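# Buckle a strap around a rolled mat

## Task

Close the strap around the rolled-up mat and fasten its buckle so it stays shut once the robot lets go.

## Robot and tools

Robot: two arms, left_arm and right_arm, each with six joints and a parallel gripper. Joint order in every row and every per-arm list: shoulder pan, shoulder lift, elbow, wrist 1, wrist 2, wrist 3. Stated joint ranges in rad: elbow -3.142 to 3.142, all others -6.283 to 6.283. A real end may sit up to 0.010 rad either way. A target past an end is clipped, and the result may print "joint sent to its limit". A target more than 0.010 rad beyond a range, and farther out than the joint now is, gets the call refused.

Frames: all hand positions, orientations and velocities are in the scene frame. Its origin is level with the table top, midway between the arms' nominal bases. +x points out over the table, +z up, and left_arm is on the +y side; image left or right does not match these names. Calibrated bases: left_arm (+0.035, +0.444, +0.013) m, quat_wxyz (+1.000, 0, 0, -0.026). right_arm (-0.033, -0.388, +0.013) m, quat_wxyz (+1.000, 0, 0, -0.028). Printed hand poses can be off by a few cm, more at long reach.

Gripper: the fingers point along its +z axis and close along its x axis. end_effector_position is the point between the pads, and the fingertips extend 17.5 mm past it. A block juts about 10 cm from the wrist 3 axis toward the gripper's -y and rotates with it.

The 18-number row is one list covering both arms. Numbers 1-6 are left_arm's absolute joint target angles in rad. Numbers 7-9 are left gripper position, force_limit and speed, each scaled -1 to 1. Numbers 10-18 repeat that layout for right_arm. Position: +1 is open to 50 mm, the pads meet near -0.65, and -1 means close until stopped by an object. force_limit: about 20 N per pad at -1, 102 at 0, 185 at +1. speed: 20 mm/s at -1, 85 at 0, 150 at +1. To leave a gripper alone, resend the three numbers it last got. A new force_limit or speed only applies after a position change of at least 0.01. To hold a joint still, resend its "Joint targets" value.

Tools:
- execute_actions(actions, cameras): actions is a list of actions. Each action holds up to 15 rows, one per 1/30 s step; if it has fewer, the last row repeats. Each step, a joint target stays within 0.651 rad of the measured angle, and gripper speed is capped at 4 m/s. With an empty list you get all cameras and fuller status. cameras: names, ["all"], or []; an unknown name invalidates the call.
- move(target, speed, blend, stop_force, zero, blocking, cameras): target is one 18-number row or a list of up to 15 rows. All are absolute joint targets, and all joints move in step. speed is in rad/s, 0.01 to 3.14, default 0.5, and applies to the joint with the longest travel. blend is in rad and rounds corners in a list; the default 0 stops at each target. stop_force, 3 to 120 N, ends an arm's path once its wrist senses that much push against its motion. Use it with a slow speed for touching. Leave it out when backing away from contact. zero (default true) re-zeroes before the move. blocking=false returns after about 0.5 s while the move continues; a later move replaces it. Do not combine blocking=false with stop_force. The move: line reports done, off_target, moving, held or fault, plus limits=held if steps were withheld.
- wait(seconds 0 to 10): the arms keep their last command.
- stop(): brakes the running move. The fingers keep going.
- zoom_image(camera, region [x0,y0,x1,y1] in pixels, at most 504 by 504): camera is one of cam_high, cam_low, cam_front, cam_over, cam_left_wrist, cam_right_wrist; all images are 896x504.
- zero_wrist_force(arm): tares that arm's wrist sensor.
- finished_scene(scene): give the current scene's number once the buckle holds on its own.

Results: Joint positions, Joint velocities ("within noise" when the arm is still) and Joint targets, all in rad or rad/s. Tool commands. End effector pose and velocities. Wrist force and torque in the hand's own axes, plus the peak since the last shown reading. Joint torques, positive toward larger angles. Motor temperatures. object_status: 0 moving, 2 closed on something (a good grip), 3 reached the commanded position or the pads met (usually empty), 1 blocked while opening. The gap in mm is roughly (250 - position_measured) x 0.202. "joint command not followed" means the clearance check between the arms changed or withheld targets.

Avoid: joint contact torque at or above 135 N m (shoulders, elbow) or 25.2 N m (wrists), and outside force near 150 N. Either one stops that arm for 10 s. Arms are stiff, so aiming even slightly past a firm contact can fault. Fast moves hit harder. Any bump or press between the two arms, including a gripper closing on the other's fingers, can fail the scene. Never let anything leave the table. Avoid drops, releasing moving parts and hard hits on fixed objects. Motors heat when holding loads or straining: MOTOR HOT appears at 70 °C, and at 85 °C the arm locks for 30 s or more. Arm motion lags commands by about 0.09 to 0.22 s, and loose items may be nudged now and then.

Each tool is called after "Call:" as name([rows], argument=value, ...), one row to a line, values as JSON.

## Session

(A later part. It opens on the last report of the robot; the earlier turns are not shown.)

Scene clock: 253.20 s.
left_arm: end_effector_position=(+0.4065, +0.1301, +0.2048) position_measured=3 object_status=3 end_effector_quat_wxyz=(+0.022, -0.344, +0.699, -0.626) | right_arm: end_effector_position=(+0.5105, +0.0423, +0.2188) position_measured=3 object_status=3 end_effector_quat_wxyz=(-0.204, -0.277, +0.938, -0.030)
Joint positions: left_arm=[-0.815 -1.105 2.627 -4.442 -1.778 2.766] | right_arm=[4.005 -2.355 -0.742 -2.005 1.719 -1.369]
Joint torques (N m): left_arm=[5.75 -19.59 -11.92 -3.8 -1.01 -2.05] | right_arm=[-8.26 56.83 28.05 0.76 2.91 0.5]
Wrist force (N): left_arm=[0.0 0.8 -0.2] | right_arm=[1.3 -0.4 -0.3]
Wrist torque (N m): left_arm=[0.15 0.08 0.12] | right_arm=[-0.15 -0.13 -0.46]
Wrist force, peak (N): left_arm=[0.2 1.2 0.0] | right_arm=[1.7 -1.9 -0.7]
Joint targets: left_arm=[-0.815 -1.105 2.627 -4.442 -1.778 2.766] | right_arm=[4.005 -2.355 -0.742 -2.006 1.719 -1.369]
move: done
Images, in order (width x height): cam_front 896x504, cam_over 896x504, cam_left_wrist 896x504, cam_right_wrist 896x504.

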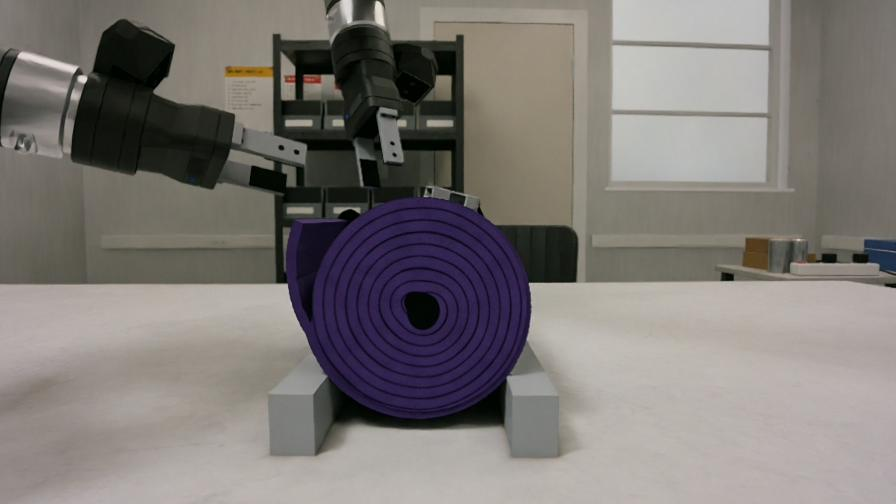

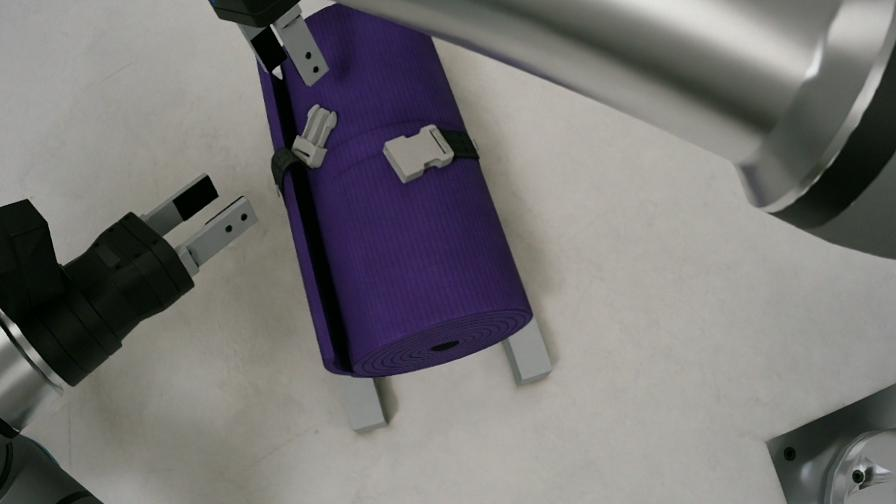

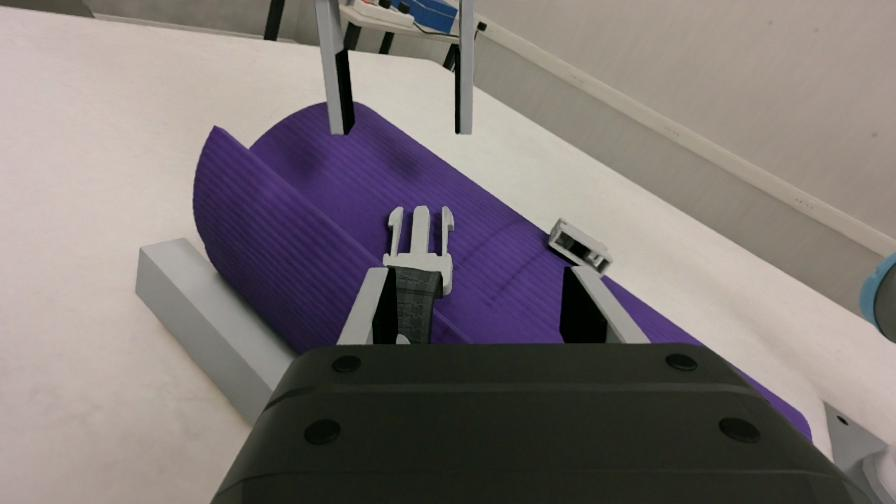

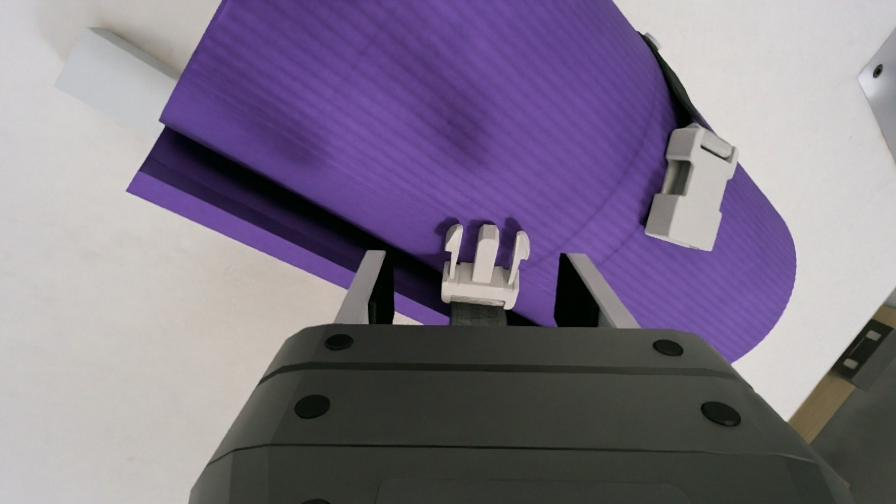

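Call:
move(target=[-0.8147,-1.1051,2.627,-4.442,-1.7778,2.766,1,-1,-1,4.0133,-2.2770,-0.9752,-1.849,1.7225,-1.2609,1,-1,-1], speed=0.2, cameras=["cam_left_wrist","cam_front","cam_right_wrist"])

Call:
zoom_image(camera="cam_right_wrist", region=[330, 160, 630, 340])

Call:
zoom_image(camera="cam_left_wrist", region=[300, 80, 600, 300])

Scene clock: 274.33 s.
left_arm: end_effector_position=(+0.4066, +0.1302, +0.2048) position_measured=3 object_status=3 end_effector_quat_wxyz=(+0.022, -0.344, +0.699, -0.626) | right_arm: end_effector_position=(+0.4884, +0.0287, +0.1807) position_measured=3 object_status=3 end_effector_quat_wxyz=(-0.202, -0.230, +0.951, -0.040)
Joint positions: left_arm=[-0.815 -1.105 2.627 -4.442 -1.778 2.766] | right_arm=[4.013 -2.277 -0.975 -1.849 1.723 -1.261]
Joint torques (N m): left_arm=[10.02 -18.97 -11.22 -0.82 -1.93 2.31] | right_arm=[1.73 15.53 4.3 -9.35 3.1 -1.04]
Wrist force (N): left_arm=[0.0 0.8 -0.1] | right_arm=[-12.0 6.8 -49.2]
Wrist torque (N m): left_arm=[0.14 0.06 0.12] | right_arm=[0.40 -1.82 -0.70]
Wrist force, peak (N): left_arm=[0.1 1.0 0.1] | right_arm=[-9.1 6.2 -51.2]
Joint targets: left_arm=[-0.815 -1.105 2.627 -4.442 -1.778 2.766] | right_arm=[4.013 -2.277 -0.975 -1.849 1.722 -1.261]
move: done
Images, in order (width x height): cam_front 896x504, cam_left_wrist 896x504, cam_right_wrist 896x504.

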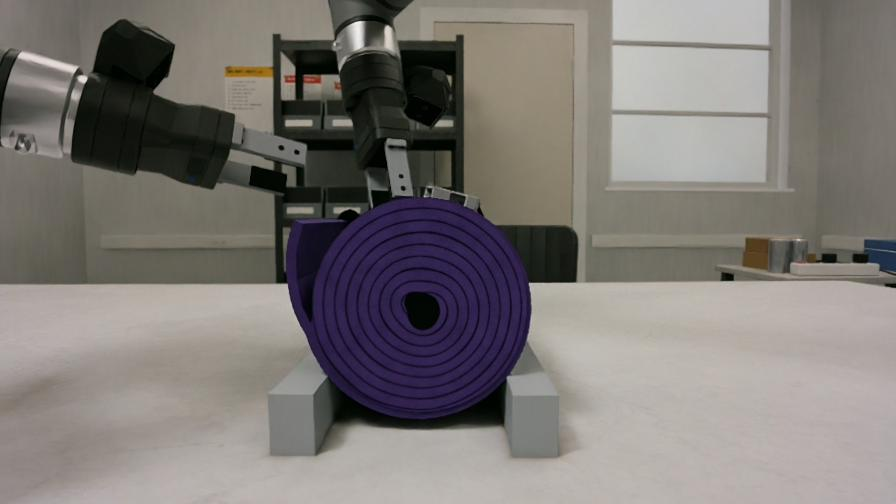

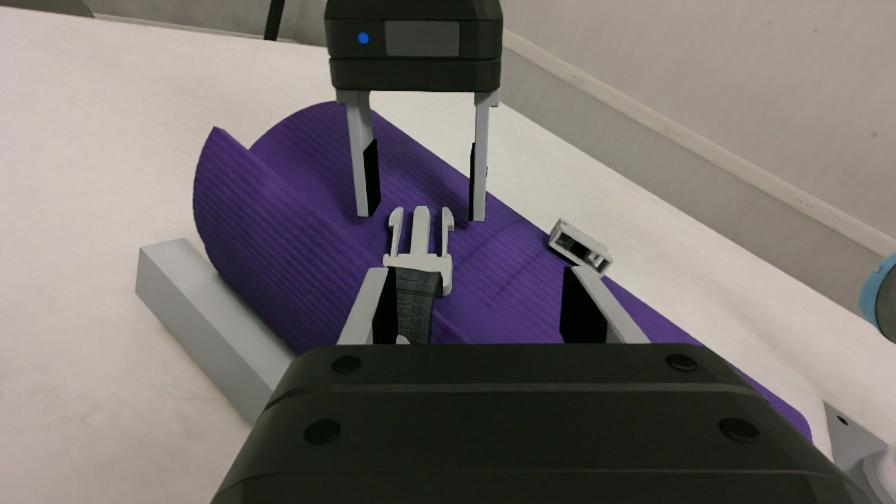

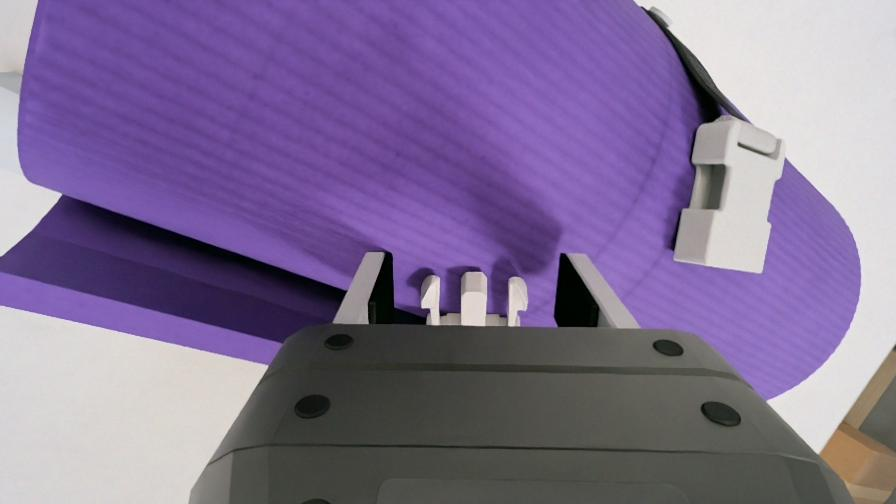

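Scaled by 1.680.

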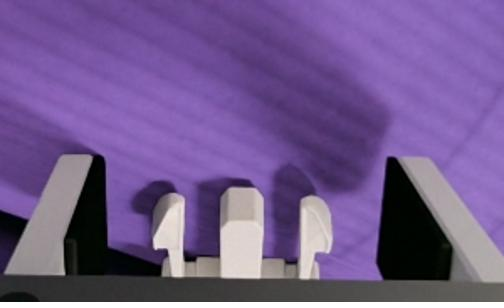

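Scaled by 1.680.

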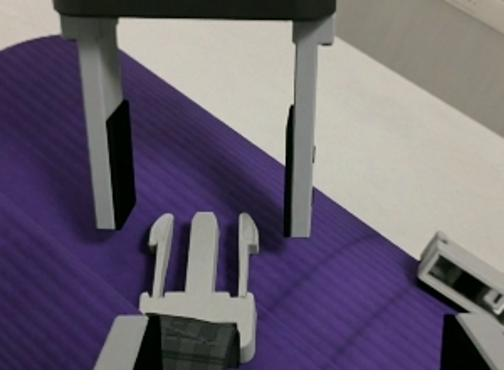

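Call:
move(target=[-0.8147,-1.1051,2.627,-4.442,-1.7778,2.766,1,-1,-1,4.0258,-2.1986,-1.0845,-1.7163,1.6933,-1.2356,0.8,-1,-1], speed=0.12, cameras=["cam_left_wrist","cam_right_wrist"])

Call:
zoom_image(camera="cam_right_wrist", region=[330, 160, 630, 340])

Call:
zoom_image(camera="cam_left_wrist", region=[300, 80, 600, 300])

Scene clock: 315.53 s.
left_arm: end_effector_position=(+0.4066, +0.1302, +0.2048) position_measured=3 object_status=3 end_effector_quat_wxyz=(+0.022, -0.344, +0.699, -0.626) | right_arm: end_effector_position=(+0.4886, +0.0300, +0.1890) position_measured=32 object_status=3 end_effector_quat_wxyz=(-0.152, -0.232, +0.960, -0.028) end_effector_velocity=(+0.000, +0.000, -0.001) end_effector_angular_velocity=(-0.003, +0.003, +0.001)
Joint positions: left_arm=[-0.815 -1.105 2.627 -4.442 -1.778 2.766] | right_arm=[4.026 -2.198 -1.085 -1.716 1.693 -1.235]
Joint velocities: left_arm=[within noise] | right_arm=[0 -0.003 0.003 -0.005 0 -0.001]
Joint torques (N m): left_arm=[10.88 -19.82 -11.62 -1.14 -1.92 2.24] | right_arm=[-2.47 39.56 33.73 1.09 1.15 -0.66]
Wrist force (N): left_arm=[0.1 0.6 0.0] | right_arm=[1.0 0.9 -0.6]
Wrist torque (N m): left_arm=[0.11 0.06 0.12] | right_arm=[0.06 -0.15 -0.38]
Wrist force, peak (N): left_arm=[0.1 1.1 -0.1] | right_arm=[-8.6 6.7 -53.5]
Joint targets: left_arm=[-0.815 -1.105 2.627 -4.442 -1.778 2.766] | right_arm=[4.026 -2.199 -1.084 -1.716 1.693 -1.236]
move: done
Images, in order (width x height): cam_left_wrist 896x504, cam_right_wrist 896x504.

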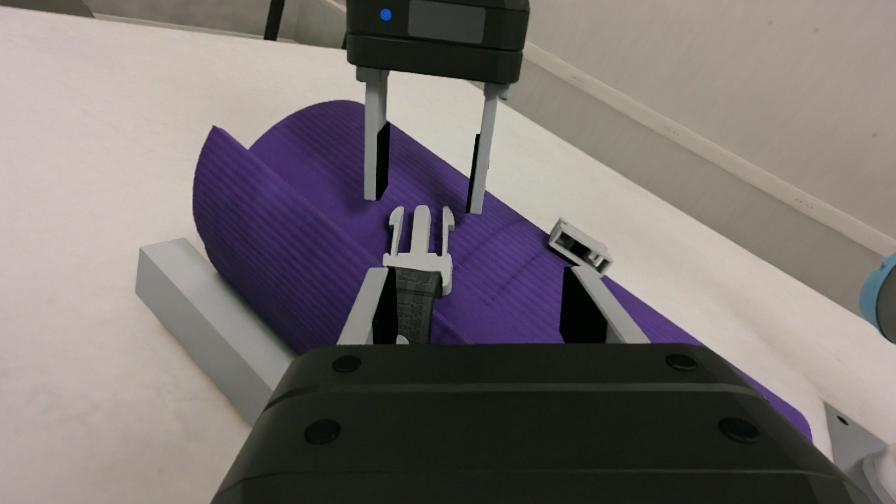

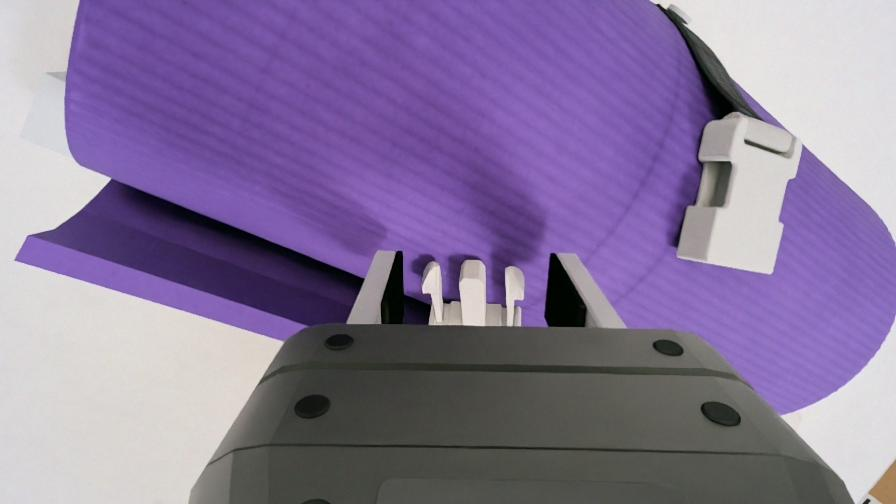

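Scaled by 1.680.

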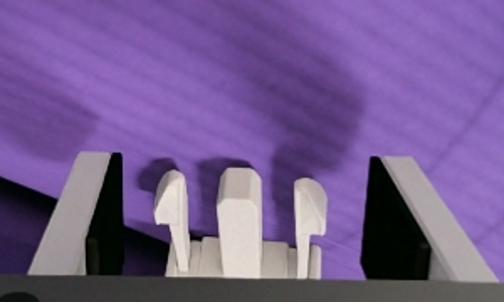

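Scaled by 1.680.

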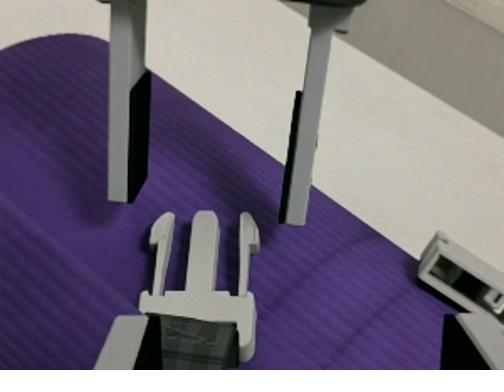

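Call:
move(target=[-0.8147,-1.1051,2.627,-4.442,-1.7778,2.766,1,-1,-1,4.0282,-2.1927,-1.1312,-1.6751,1.6939,-1.2336,0.8,-1,-1], speed=0.03, stop_force=5, cameras=["cam_left_wrist","cam_right_wrist","cam_front"])

Call:
zoom_image(camera="cam_right_wrist", region=[330, 160, 630, 340])

Call:
zoom_image(camera="cam_left_wrist", region=[300, 80, 600, 300])

Call:
zoom_image(camera="cam_front", region=[280, 140, 500, 264])

Scene clock: 321.97 s.
left_arm: end_effector_position=(+0.4066, +0.1302, +0.2048) position_measured=3 object_status=3 end_effector_quat_wxyz=(+0.022, -0.344, +0.699, -0.626) | right_arm: end_effector_position=(+0.4862, +0.0289, +0.1807) position_measured=32 object_status=3 end_effector_quat_wxyz=(-0.153, -0.232, +0.960, -0.028)
Joint positions: left_arm=[-0.815 -1.105 2.627 -4.442 -1.778 2.766] | right_arm=[4.027 -2.195 -1.112 -1.692 1.694 -1.234]
Joint torques (N m): left_arm=[10.98 -19.07 -11.03 -1.1 -1.9 2.21] | right_arm=[-6.66 36.47 29.34 2.88 1.83 -0.5]
Wrist force (N): left_arm=[-0.1 0.9 -0.1] | right_arm=[0.7 1.5 -4.9]
Wrist torque (N m): left_arm=[0.15 0.08 0.12] | right_arm=[0.14 -0.26 -0.40]
Wrist force, peak (N): left_arm=[0.1 1.0 -0.1] | right_arm=[1.9 1.7 -9.7]
Joint targets: left_arm=[-0.815 -1.105 2.627 -4.442 -1.778 2.766] | right_arm=[4.027 -2.195 -1.112 -1.692 1.694 -1.234]
move: contact (right_arm); right_arm: the elbow is farthest, 0.020 rad from its target
Images, in order (width x height): cam_front 896x504, cam_left_wrist 896x504, cam_right_wrist 896x504.

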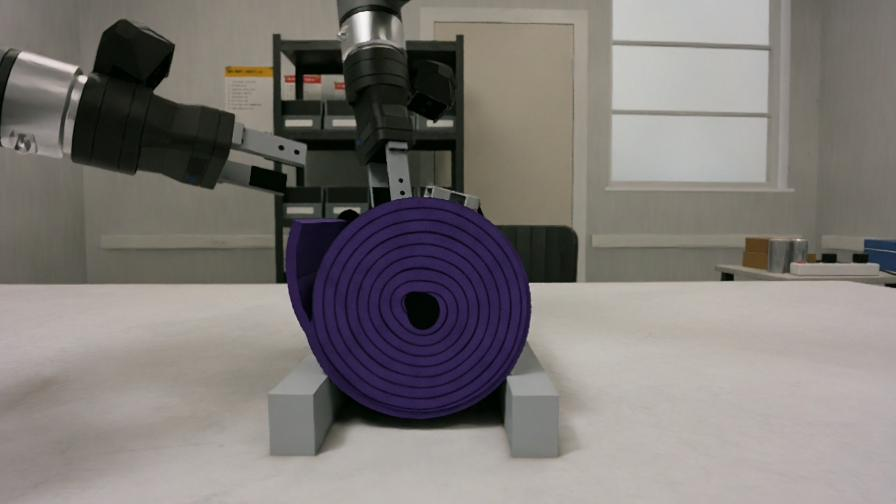

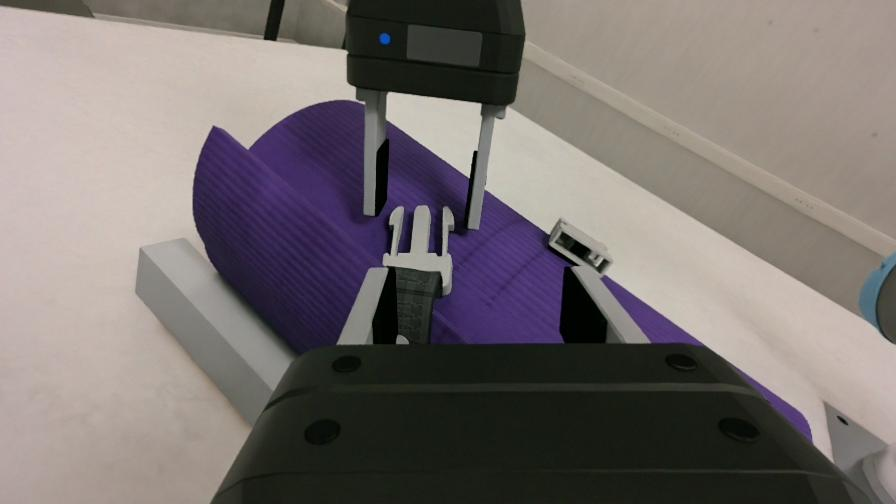

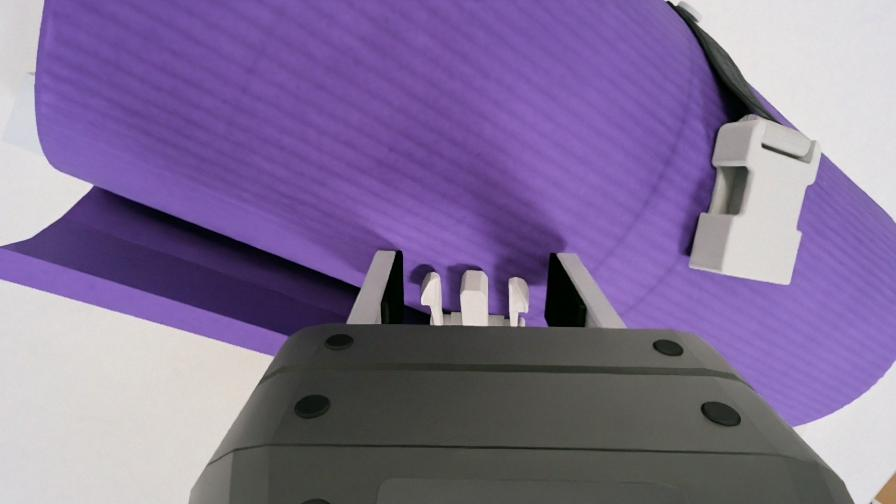

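Scaled by 1.680.

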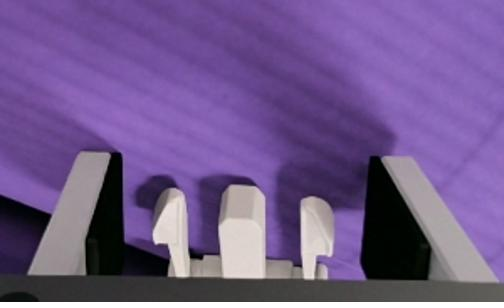

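Scaled by 1.680.

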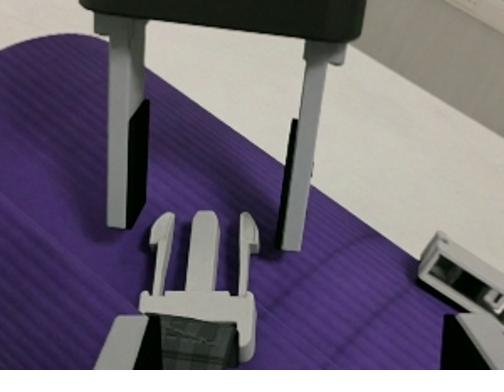

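Scaled by 2.291.

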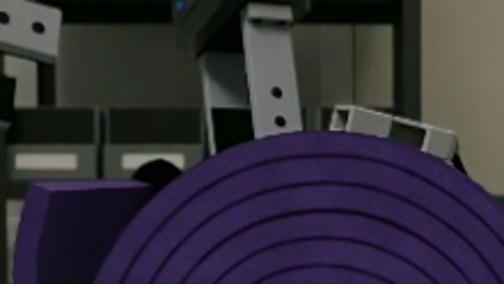

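Call:
move(target=[-0.8147,-1.1051,2.627,-4.442,-1.7778,2.766,1,-1,-1,4.027,-2.195,-1.112,-1.692,1.694,-1.234,-1,-1,-1], cameras=["cam_left_wrist","cam_right_wrist","cam_over"])

Call:
zoom_image(camera="cam_right_wrist", region=[330, 160, 630, 340])

Call:
zoom_image(camera="cam_left_wrist", region=[300, 80, 600, 300])

Scene clock: 329.23 s.
left_arm: end_effector_position=(+0.4066, +0.1302, +0.2048) position_measured=3 object_status=3 end_effector_quat_wxyz=(+0.022, -0.344, +0.699, -0.626) | right_arm: end_effector_position=(+0.4862, +0.0288, +0.1807) position_measured=228 object_status=2 end_effector_quat_wxyz=(-0.153, -0.232, +0.960, -0.028)
Joint positions: left_arm=[-0.815 -1.105 2.627 -4.442 -1.778 2.766] | right_arm=[4.027 -2.195 -1.112 -1.692 1.694 -1.234]
Joint torques (N m): left_arm=[9.71 -19.21 -10.73 -1.12 -1.85 2.26] | right_arm=[-6.83 41.33 15.51 0.29 0.13 1.26]
Wrist force (N): left_arm=[0.2 0.8 -0.1] | right_arm=[0.2 5.7 -6.8]
Wrist torque (N m): left_arm=[0.15 0.05 0.12] | right_arm=[0.13 -0.20 -0.40]
Wrist force, peak (N): left_arm=[0.2 1.0 0.0] | right_arm=[-2.7 5.4 -19.5]
Joint targets: left_arm=[-0.815 -1.105 2.627 -4.442 -1.778 2.766] | right_arm=[4.027 -2.195 -1.112 -1.692 1.694 -1.234]
move: done
Images, in order (width x height): cam_over 896x504, cam_left_wrist 896x504, cam_right_wrist 896x504.

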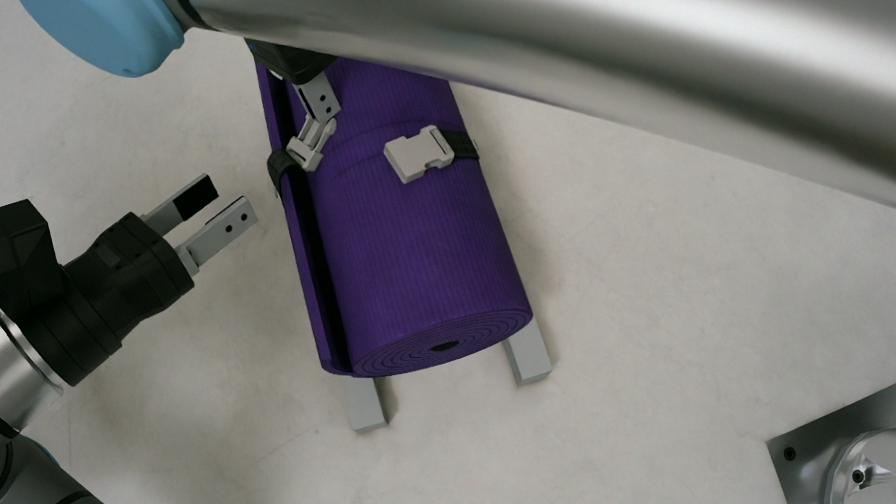

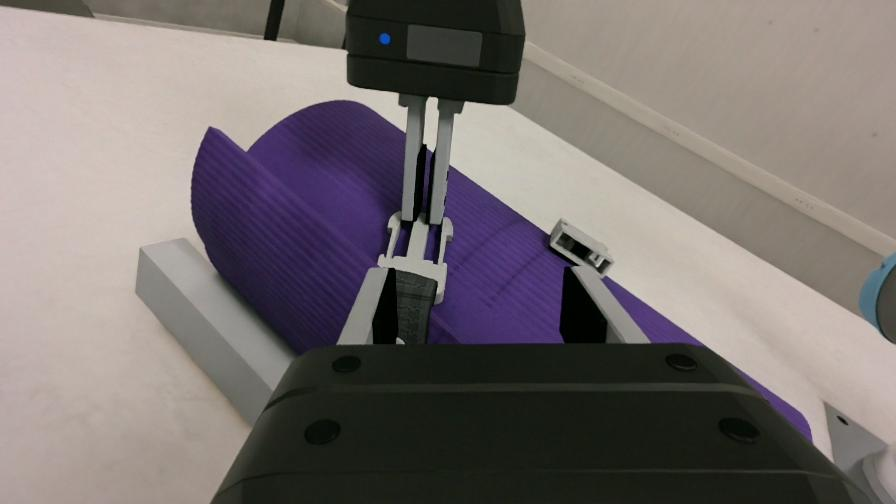

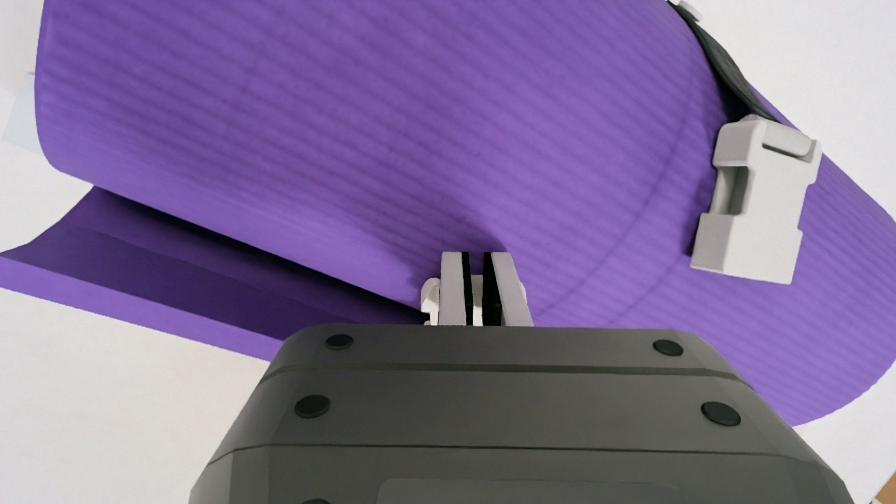

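Scaled by 1.680.

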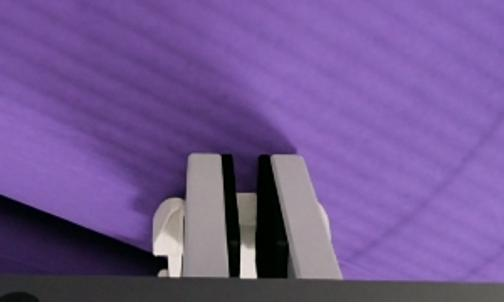

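Scaled by 1.680.

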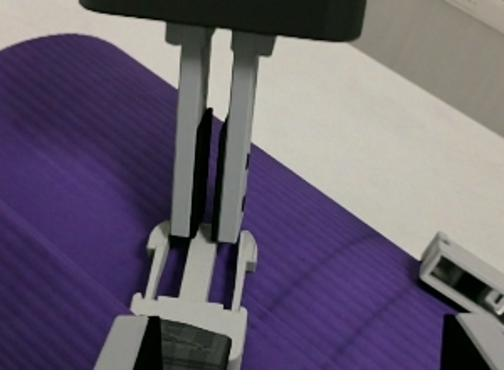

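Call:
move(target=[-0.8147,-1.1051,2.627,-4.442,-1.7778,2.766,1,-1,-1,4.0258,-2.1986,-1.0845,-1.7163,1.6933,-1.2356,-1,-1,-1], speed=0.04, cameras=["cam_left_wrist","cam_right_wrist","cam_over"])

Call:
zoom_image(camera="cam_left_wrist", region=[300, 80, 600, 300])

Scene clock: 335.53 s.
left_arm: end_effector_position=(+0.4066, +0.1302, +0.2048) position_measured=3 object_status=3 end_effector_quat_wxyz=(+0.022, -0.344, +0.699, -0.626) | right_arm: end_effector_position=(+0.4886, +0.0300, +0.1891) position_measured=228 object_status=2 end_effector_quat_wxyz=(-0.153, -0.232, +0.960, -0.028)
Joint positions: left_arm=[-0.815 -1.105 2.627 -4.442 -1.778 2.766] | right_arm=[4.026 -2.199 -1.084 -1.717 1.693 -1.236]
Joint torques (N m): left_arm=[9.46 -19.83 -10.99 -1.03 -1.94 2.18] | right_arm=[-6.38 42.14 14.86 3.53 -2.4 -1.16]
Wrist force (N): left_arm=[0.0 0.8 -0.1] | right_arm=[1.0 0.9 -0.5]
Wrist torque (N m): left_arm=[0.14 0.06 0.12] | right_arm=[0.06 -0.16 -0.30]
Wrist force, peak (N): left_arm=[0.2 1.0 -0.1] | right_arm=[0.4 5.9 -6.9]
Joint targets: left_arm=[-0.815 -1.105 2.627 -4.442 -1.778 2.766] | right_arm=[4.026 -2.199 -1.084 -1.716 1.693 -1.236]
move: done
Images, in order (width x height): cam_over 896x504, cam_left_wrist 896x504, cam_right_wrist 896x504.

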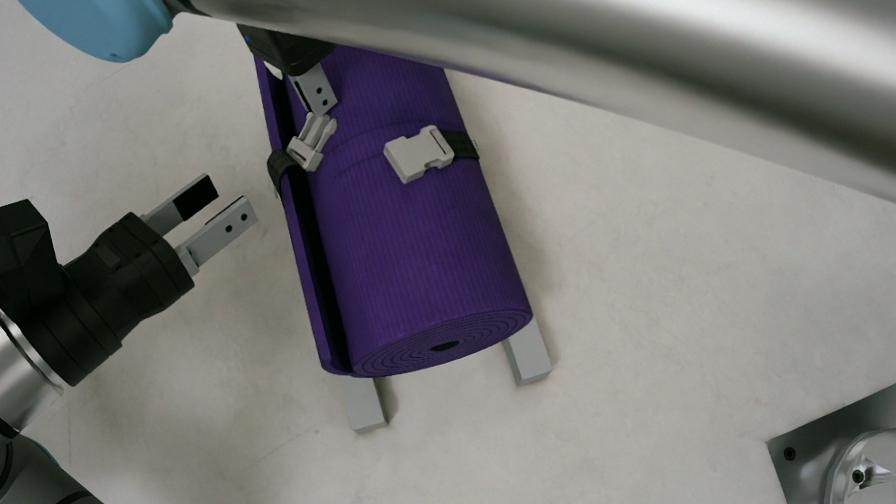

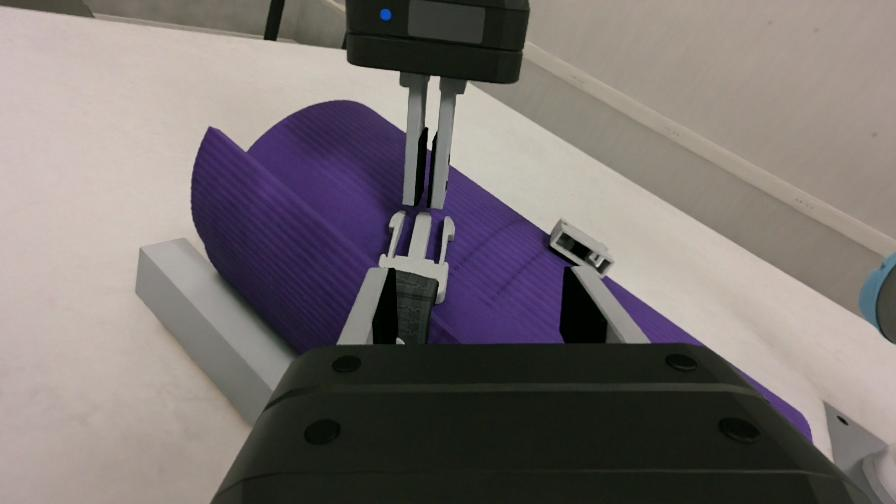

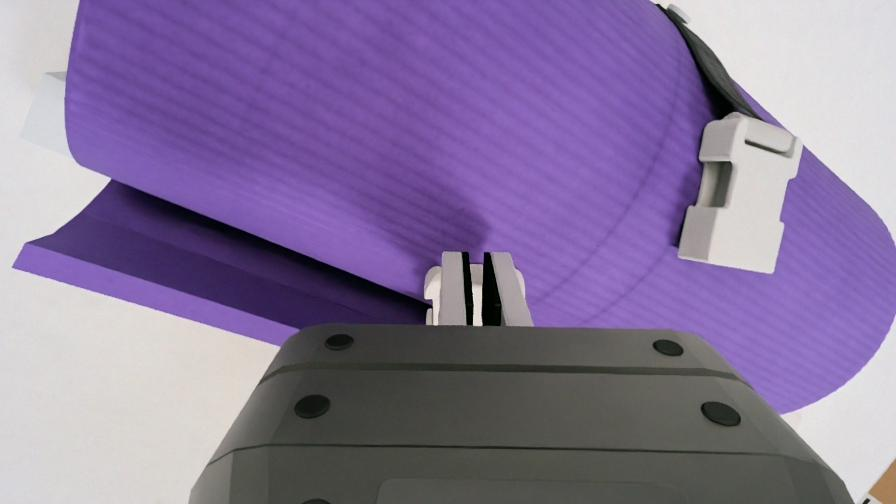

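Scaled by 1.680.

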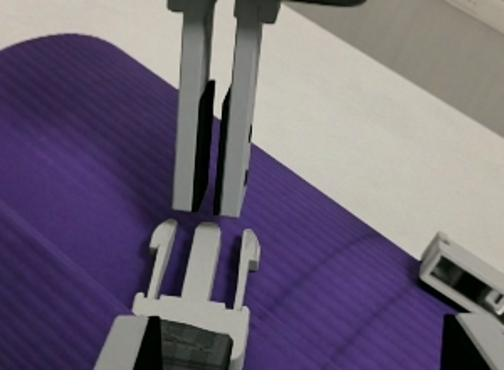

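Call:
move(target=[-0.8147,-1.1051,2.627,-4.442,-1.7778,2.766,1,-1,-1,4.0258,-2.1986,-1.0845,-1.7163,1.6933,-1.2356,0.72,-1,-1], speed=0.04, cameras=["cam_right_wrist"])

Call:
zoom_image(camera="cam_right_wrist", region=[330, 160, 630, 340])

Scene clock: 365.77 s.
left_arm: end_effector_position=(+0.4066, +0.1302, +0.2048) position_measured=3 object_status=3 end_effector_quat_wxyz=(+0.022, -0.344, +0.699, -0.626) | right_arm: end_effector_position=(+0.4886, +0.0300, +0.1890) position_measured=45 object_status=0 end_effector_quat_wxyz=(-0.153, -0.232, +0.960, -0.028)
Joint positions: left_arm=[-0.815 -1.105 2.627 -4.442 -1.778 2.766] | right_arm=[4.026 -2.199 -1.085 -1.716 1.693 -1.236]
Joint torques (N m): left_arm=[10.5 -20.11 -10.55 -1.01 -1.77 2.24] | right_arm=[5.47 59.89 14.4 3.51 1.5 0.73]
Wrist force (N): left_arm=[0.2 0.9 0.0] | right_arm=[1.2 0.7 -0.7]
Wrist torque (N m): left_arm=[0.16 0.03 0.13] | right_arm=[0.03 -0.18 -0.30]
Wrist force, peak (N): left_arm=[0.0 1.1 0.1] | right_arm=[1.2 1.1 -0.8]
Joint targets: left_arm=[-0.815 -1.105 2.627 -4.442 -1.778 2.766] | right_arm=[4.026 -2.199 -1.084 -1.716 1.693 -1.236]
move: done
Images, in order (width x height): cam_right_wrist 896x504.

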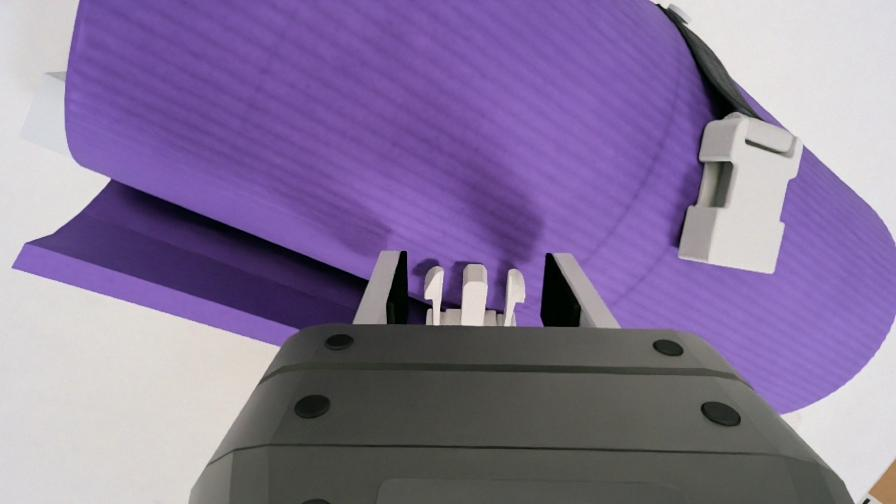

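Scaled by 1.680.

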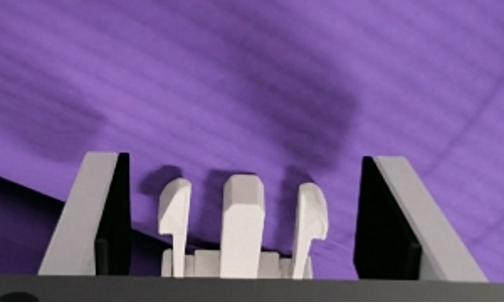

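Call:
move([
  [-0.8147,-1.1051,2.627,-4.442,-1.7778,2.766,1,-1,-1,4.0047,-2.3549,-0.7417,-2.0057,1.7191,-1.2688,0.72,-1,-1],
  [-0.8147,-1.1051,2.627,-4.442,-1.7778,2.766,1,-1,-1,4.1749,-2.3468,-0.8362,-2.0384,1.3956,-1.0279,0.72,-1,-1],
], speed=0.15, blend=0.05, stop_force=15, cameras=["cam_right_wrist","cam_left_wrist","cam_front"])

Call:
zoom_image(camera="cam_right_wrist", region=[330, 160, 630, 340])

Call:
zoom_image(camera="cam_left_wrist", region=[300, 80, 600, 300])

Scene clock: 404.97 s.
left_arm: end_effector_position=(+0.4066, +0.1302, +0.2048) position_measured=3 object_status=3 end_effector_quat_wxyz=(+0.022, -0.344, +0.699, -0.626) | right_arm: end_effector_position=(+0.4797, +0.0529, +0.1909) position_measured=45 object_status=3 end_effector_quat_wxyz=(-0.124, -0.229, +0.937, -0.234)
Joint positions: left_arm=[-0.815 -1.105 2.627 -4.442 -1.778 2.766] | right_arm=[4.175 -2.347 -0.836 -2.038 1.396 -1.028]
Joint torques (N m): left_arm=[10.21 -20.61 -10.63 -0.99 -1.73 2.33] | right_arm=[-7.48 57.39 32 2.85 1.5 0.02]
Wrist force (N): left_arm=[0.2 0.8 -0.3] | right_arm=[1.4 0.2 -0.3]
Wrist torque (N m): left_arm=[0.14 0.04 0.12] | right_arm=[0.08 -0.20 -0.06]
Wrist force, peak (N): left_arm=[0.2 1.0 -0.3] | right_arm=[1.8 1.5 -0.4]
Joint targets: left_arm=[-0.815 -1.105 2.627 -4.442 -1.778 2.766] | right_arm=[4.175 -2.347 -0.836 -2.038 1.396 -1.028]
move: done
Images, in order (width x height): cam_front 896x504, cam_left_wrist 896x504, cam_right_wrist 896x504.

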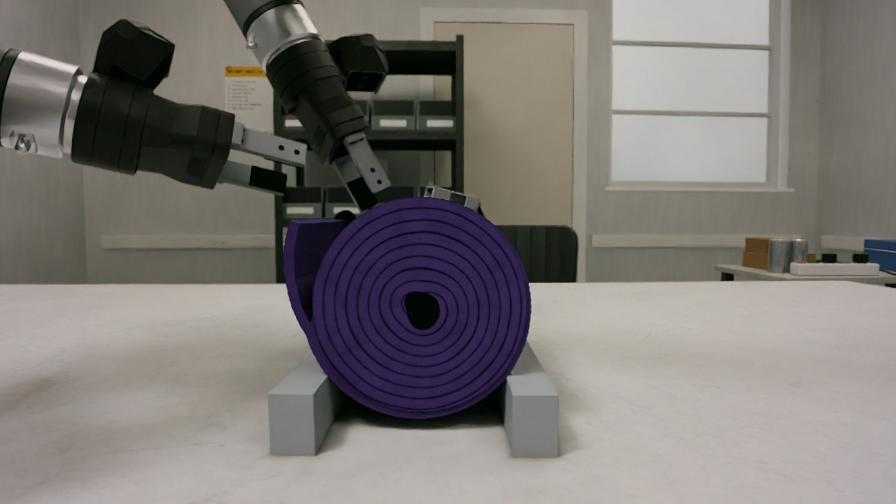

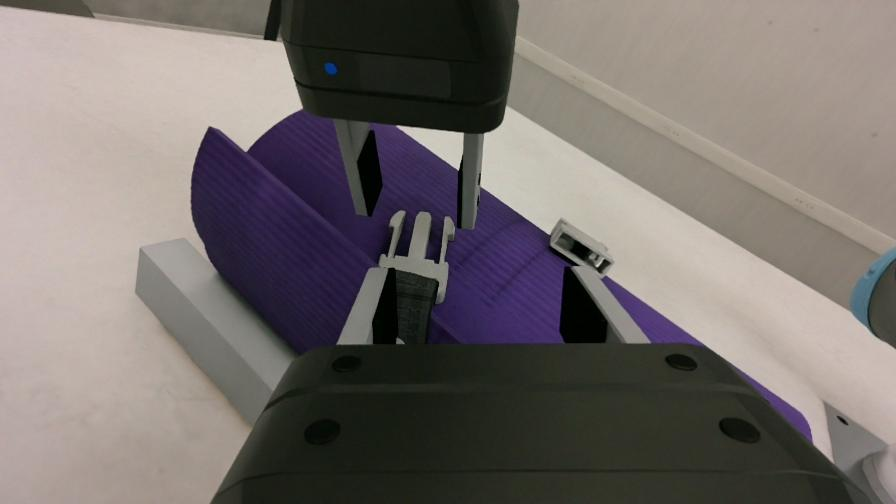

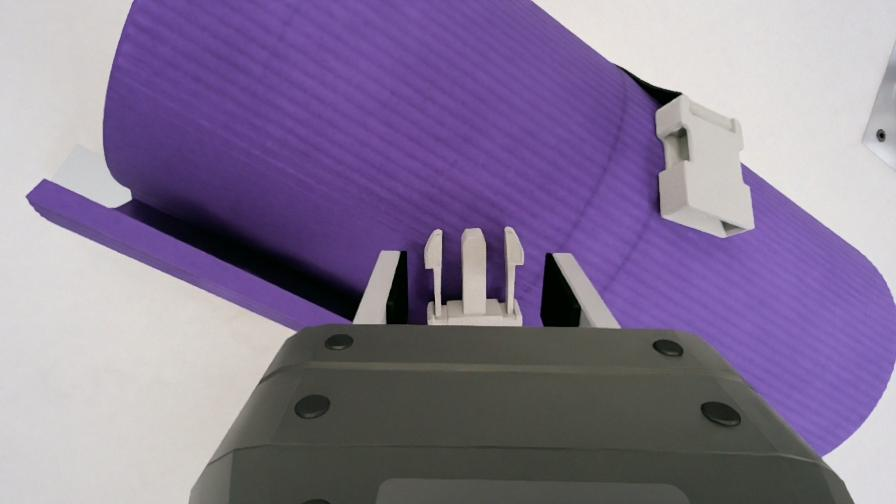

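Scaled by 1.680.

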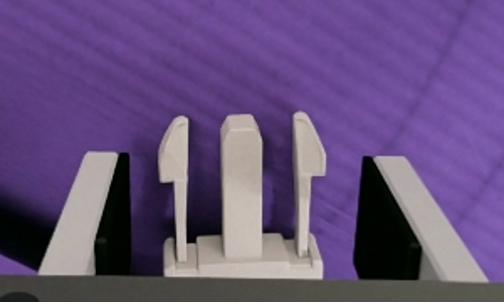

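Scaled by 1.680.

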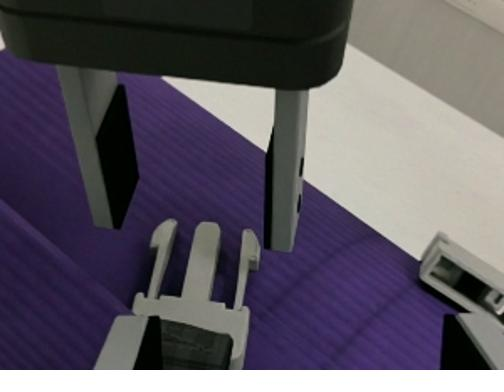

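Call:
move(target=[-0.8147,-1.1051,2.627,-4.442,-1.7778,2.766,1,-1,-1,4.1682,-2.3141,-0.9583,-1.9478,1.3926,-1.0339,0.72,-1,-1], speed=0.03, stop_force=6, cameras=["cam_right_wrist","cam_left_wrist"])

Call:
zoom_image(camera="cam_right_wrist", region=[330, 160, 630, 340])

Call:
zoom_image(camera="cam_left_wrist", region=[300, 80, 600, 300])

Scene clock: 415.63 s.
left_arm: end_effector_position=(+0.4066, +0.1302, +0.2048) position_measured=3 object_status=3 end_effector_quat_wxyz=(+0.022, -0.344, +0.699, -0.626) | right_arm: end_effector_position=(+0.4770, +0.0417, +0.1709) position_measured=45 object_status=3 end_effector_quat_wxyz=(-0.124, -0.229, +0.937, -0.234)
Joint positions: left_arm=[-0.815 -1.105 2.627 -4.442 -1.778 2.766] | right_arm=[4.17 -2.321 -0.933 -1.967 1.393 -1.033]
Joint torques (N m): left_arm=[10.85 -20.82 -10.07 -1.04 -1.53 2.22] | right_arm=[4.55 39.37 28.1 0.65 -0.29 0.92]
Wrist force (N): left_arm=[0.0 0.6 -0.2] | right_arm=[2.1 0.6 -7.6]
Wrist torque (N m): left_arm=[0.11 0.07 0.12] | right_arm=[0.17 -0.35 -0.04]
Wrist force, peak (N): left_arm=[-0.1 1.0 -0.2] | right_arm=[2.2 -0.4 -11.4]
Joint targets: left_arm=[-0.815 -1.105 2.627 -4.442 -1.778 2.766] | right_arm=[4.170 -2.321 -0.933 -1.966 1.393 -1.033]
move: contact (right_arm); right_arm: the elbow is farthest, 0.025 rad from its target
Images, in order (width x height): cam_left_wrist 896x504, cam_right_wrist 896x504.

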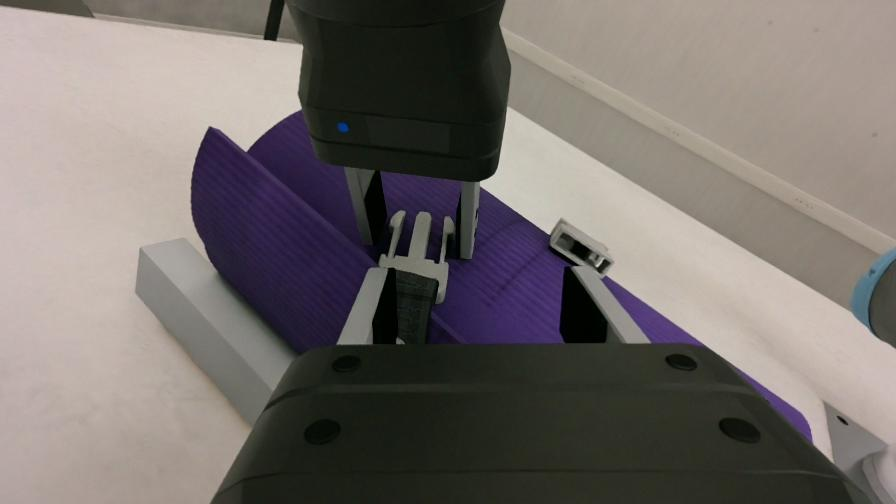

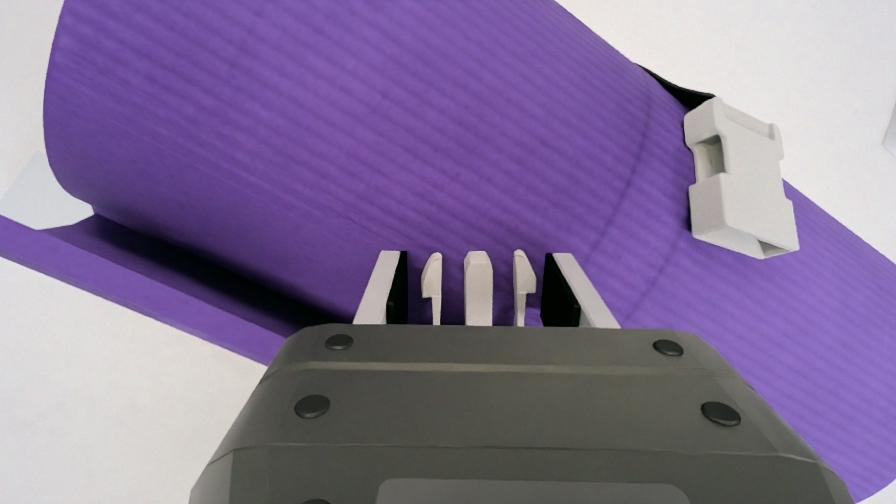

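Scaled by 1.680.

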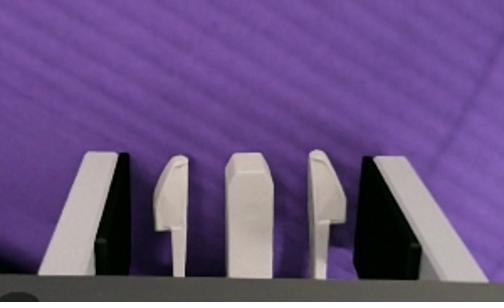

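Scaled by 1.680.

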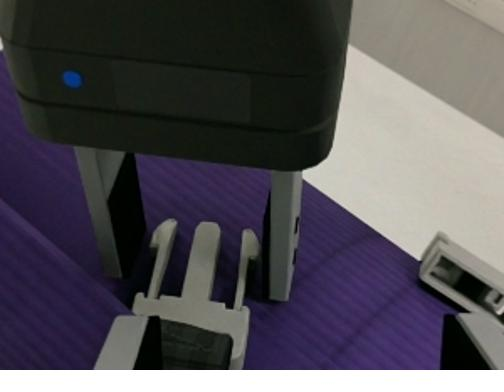

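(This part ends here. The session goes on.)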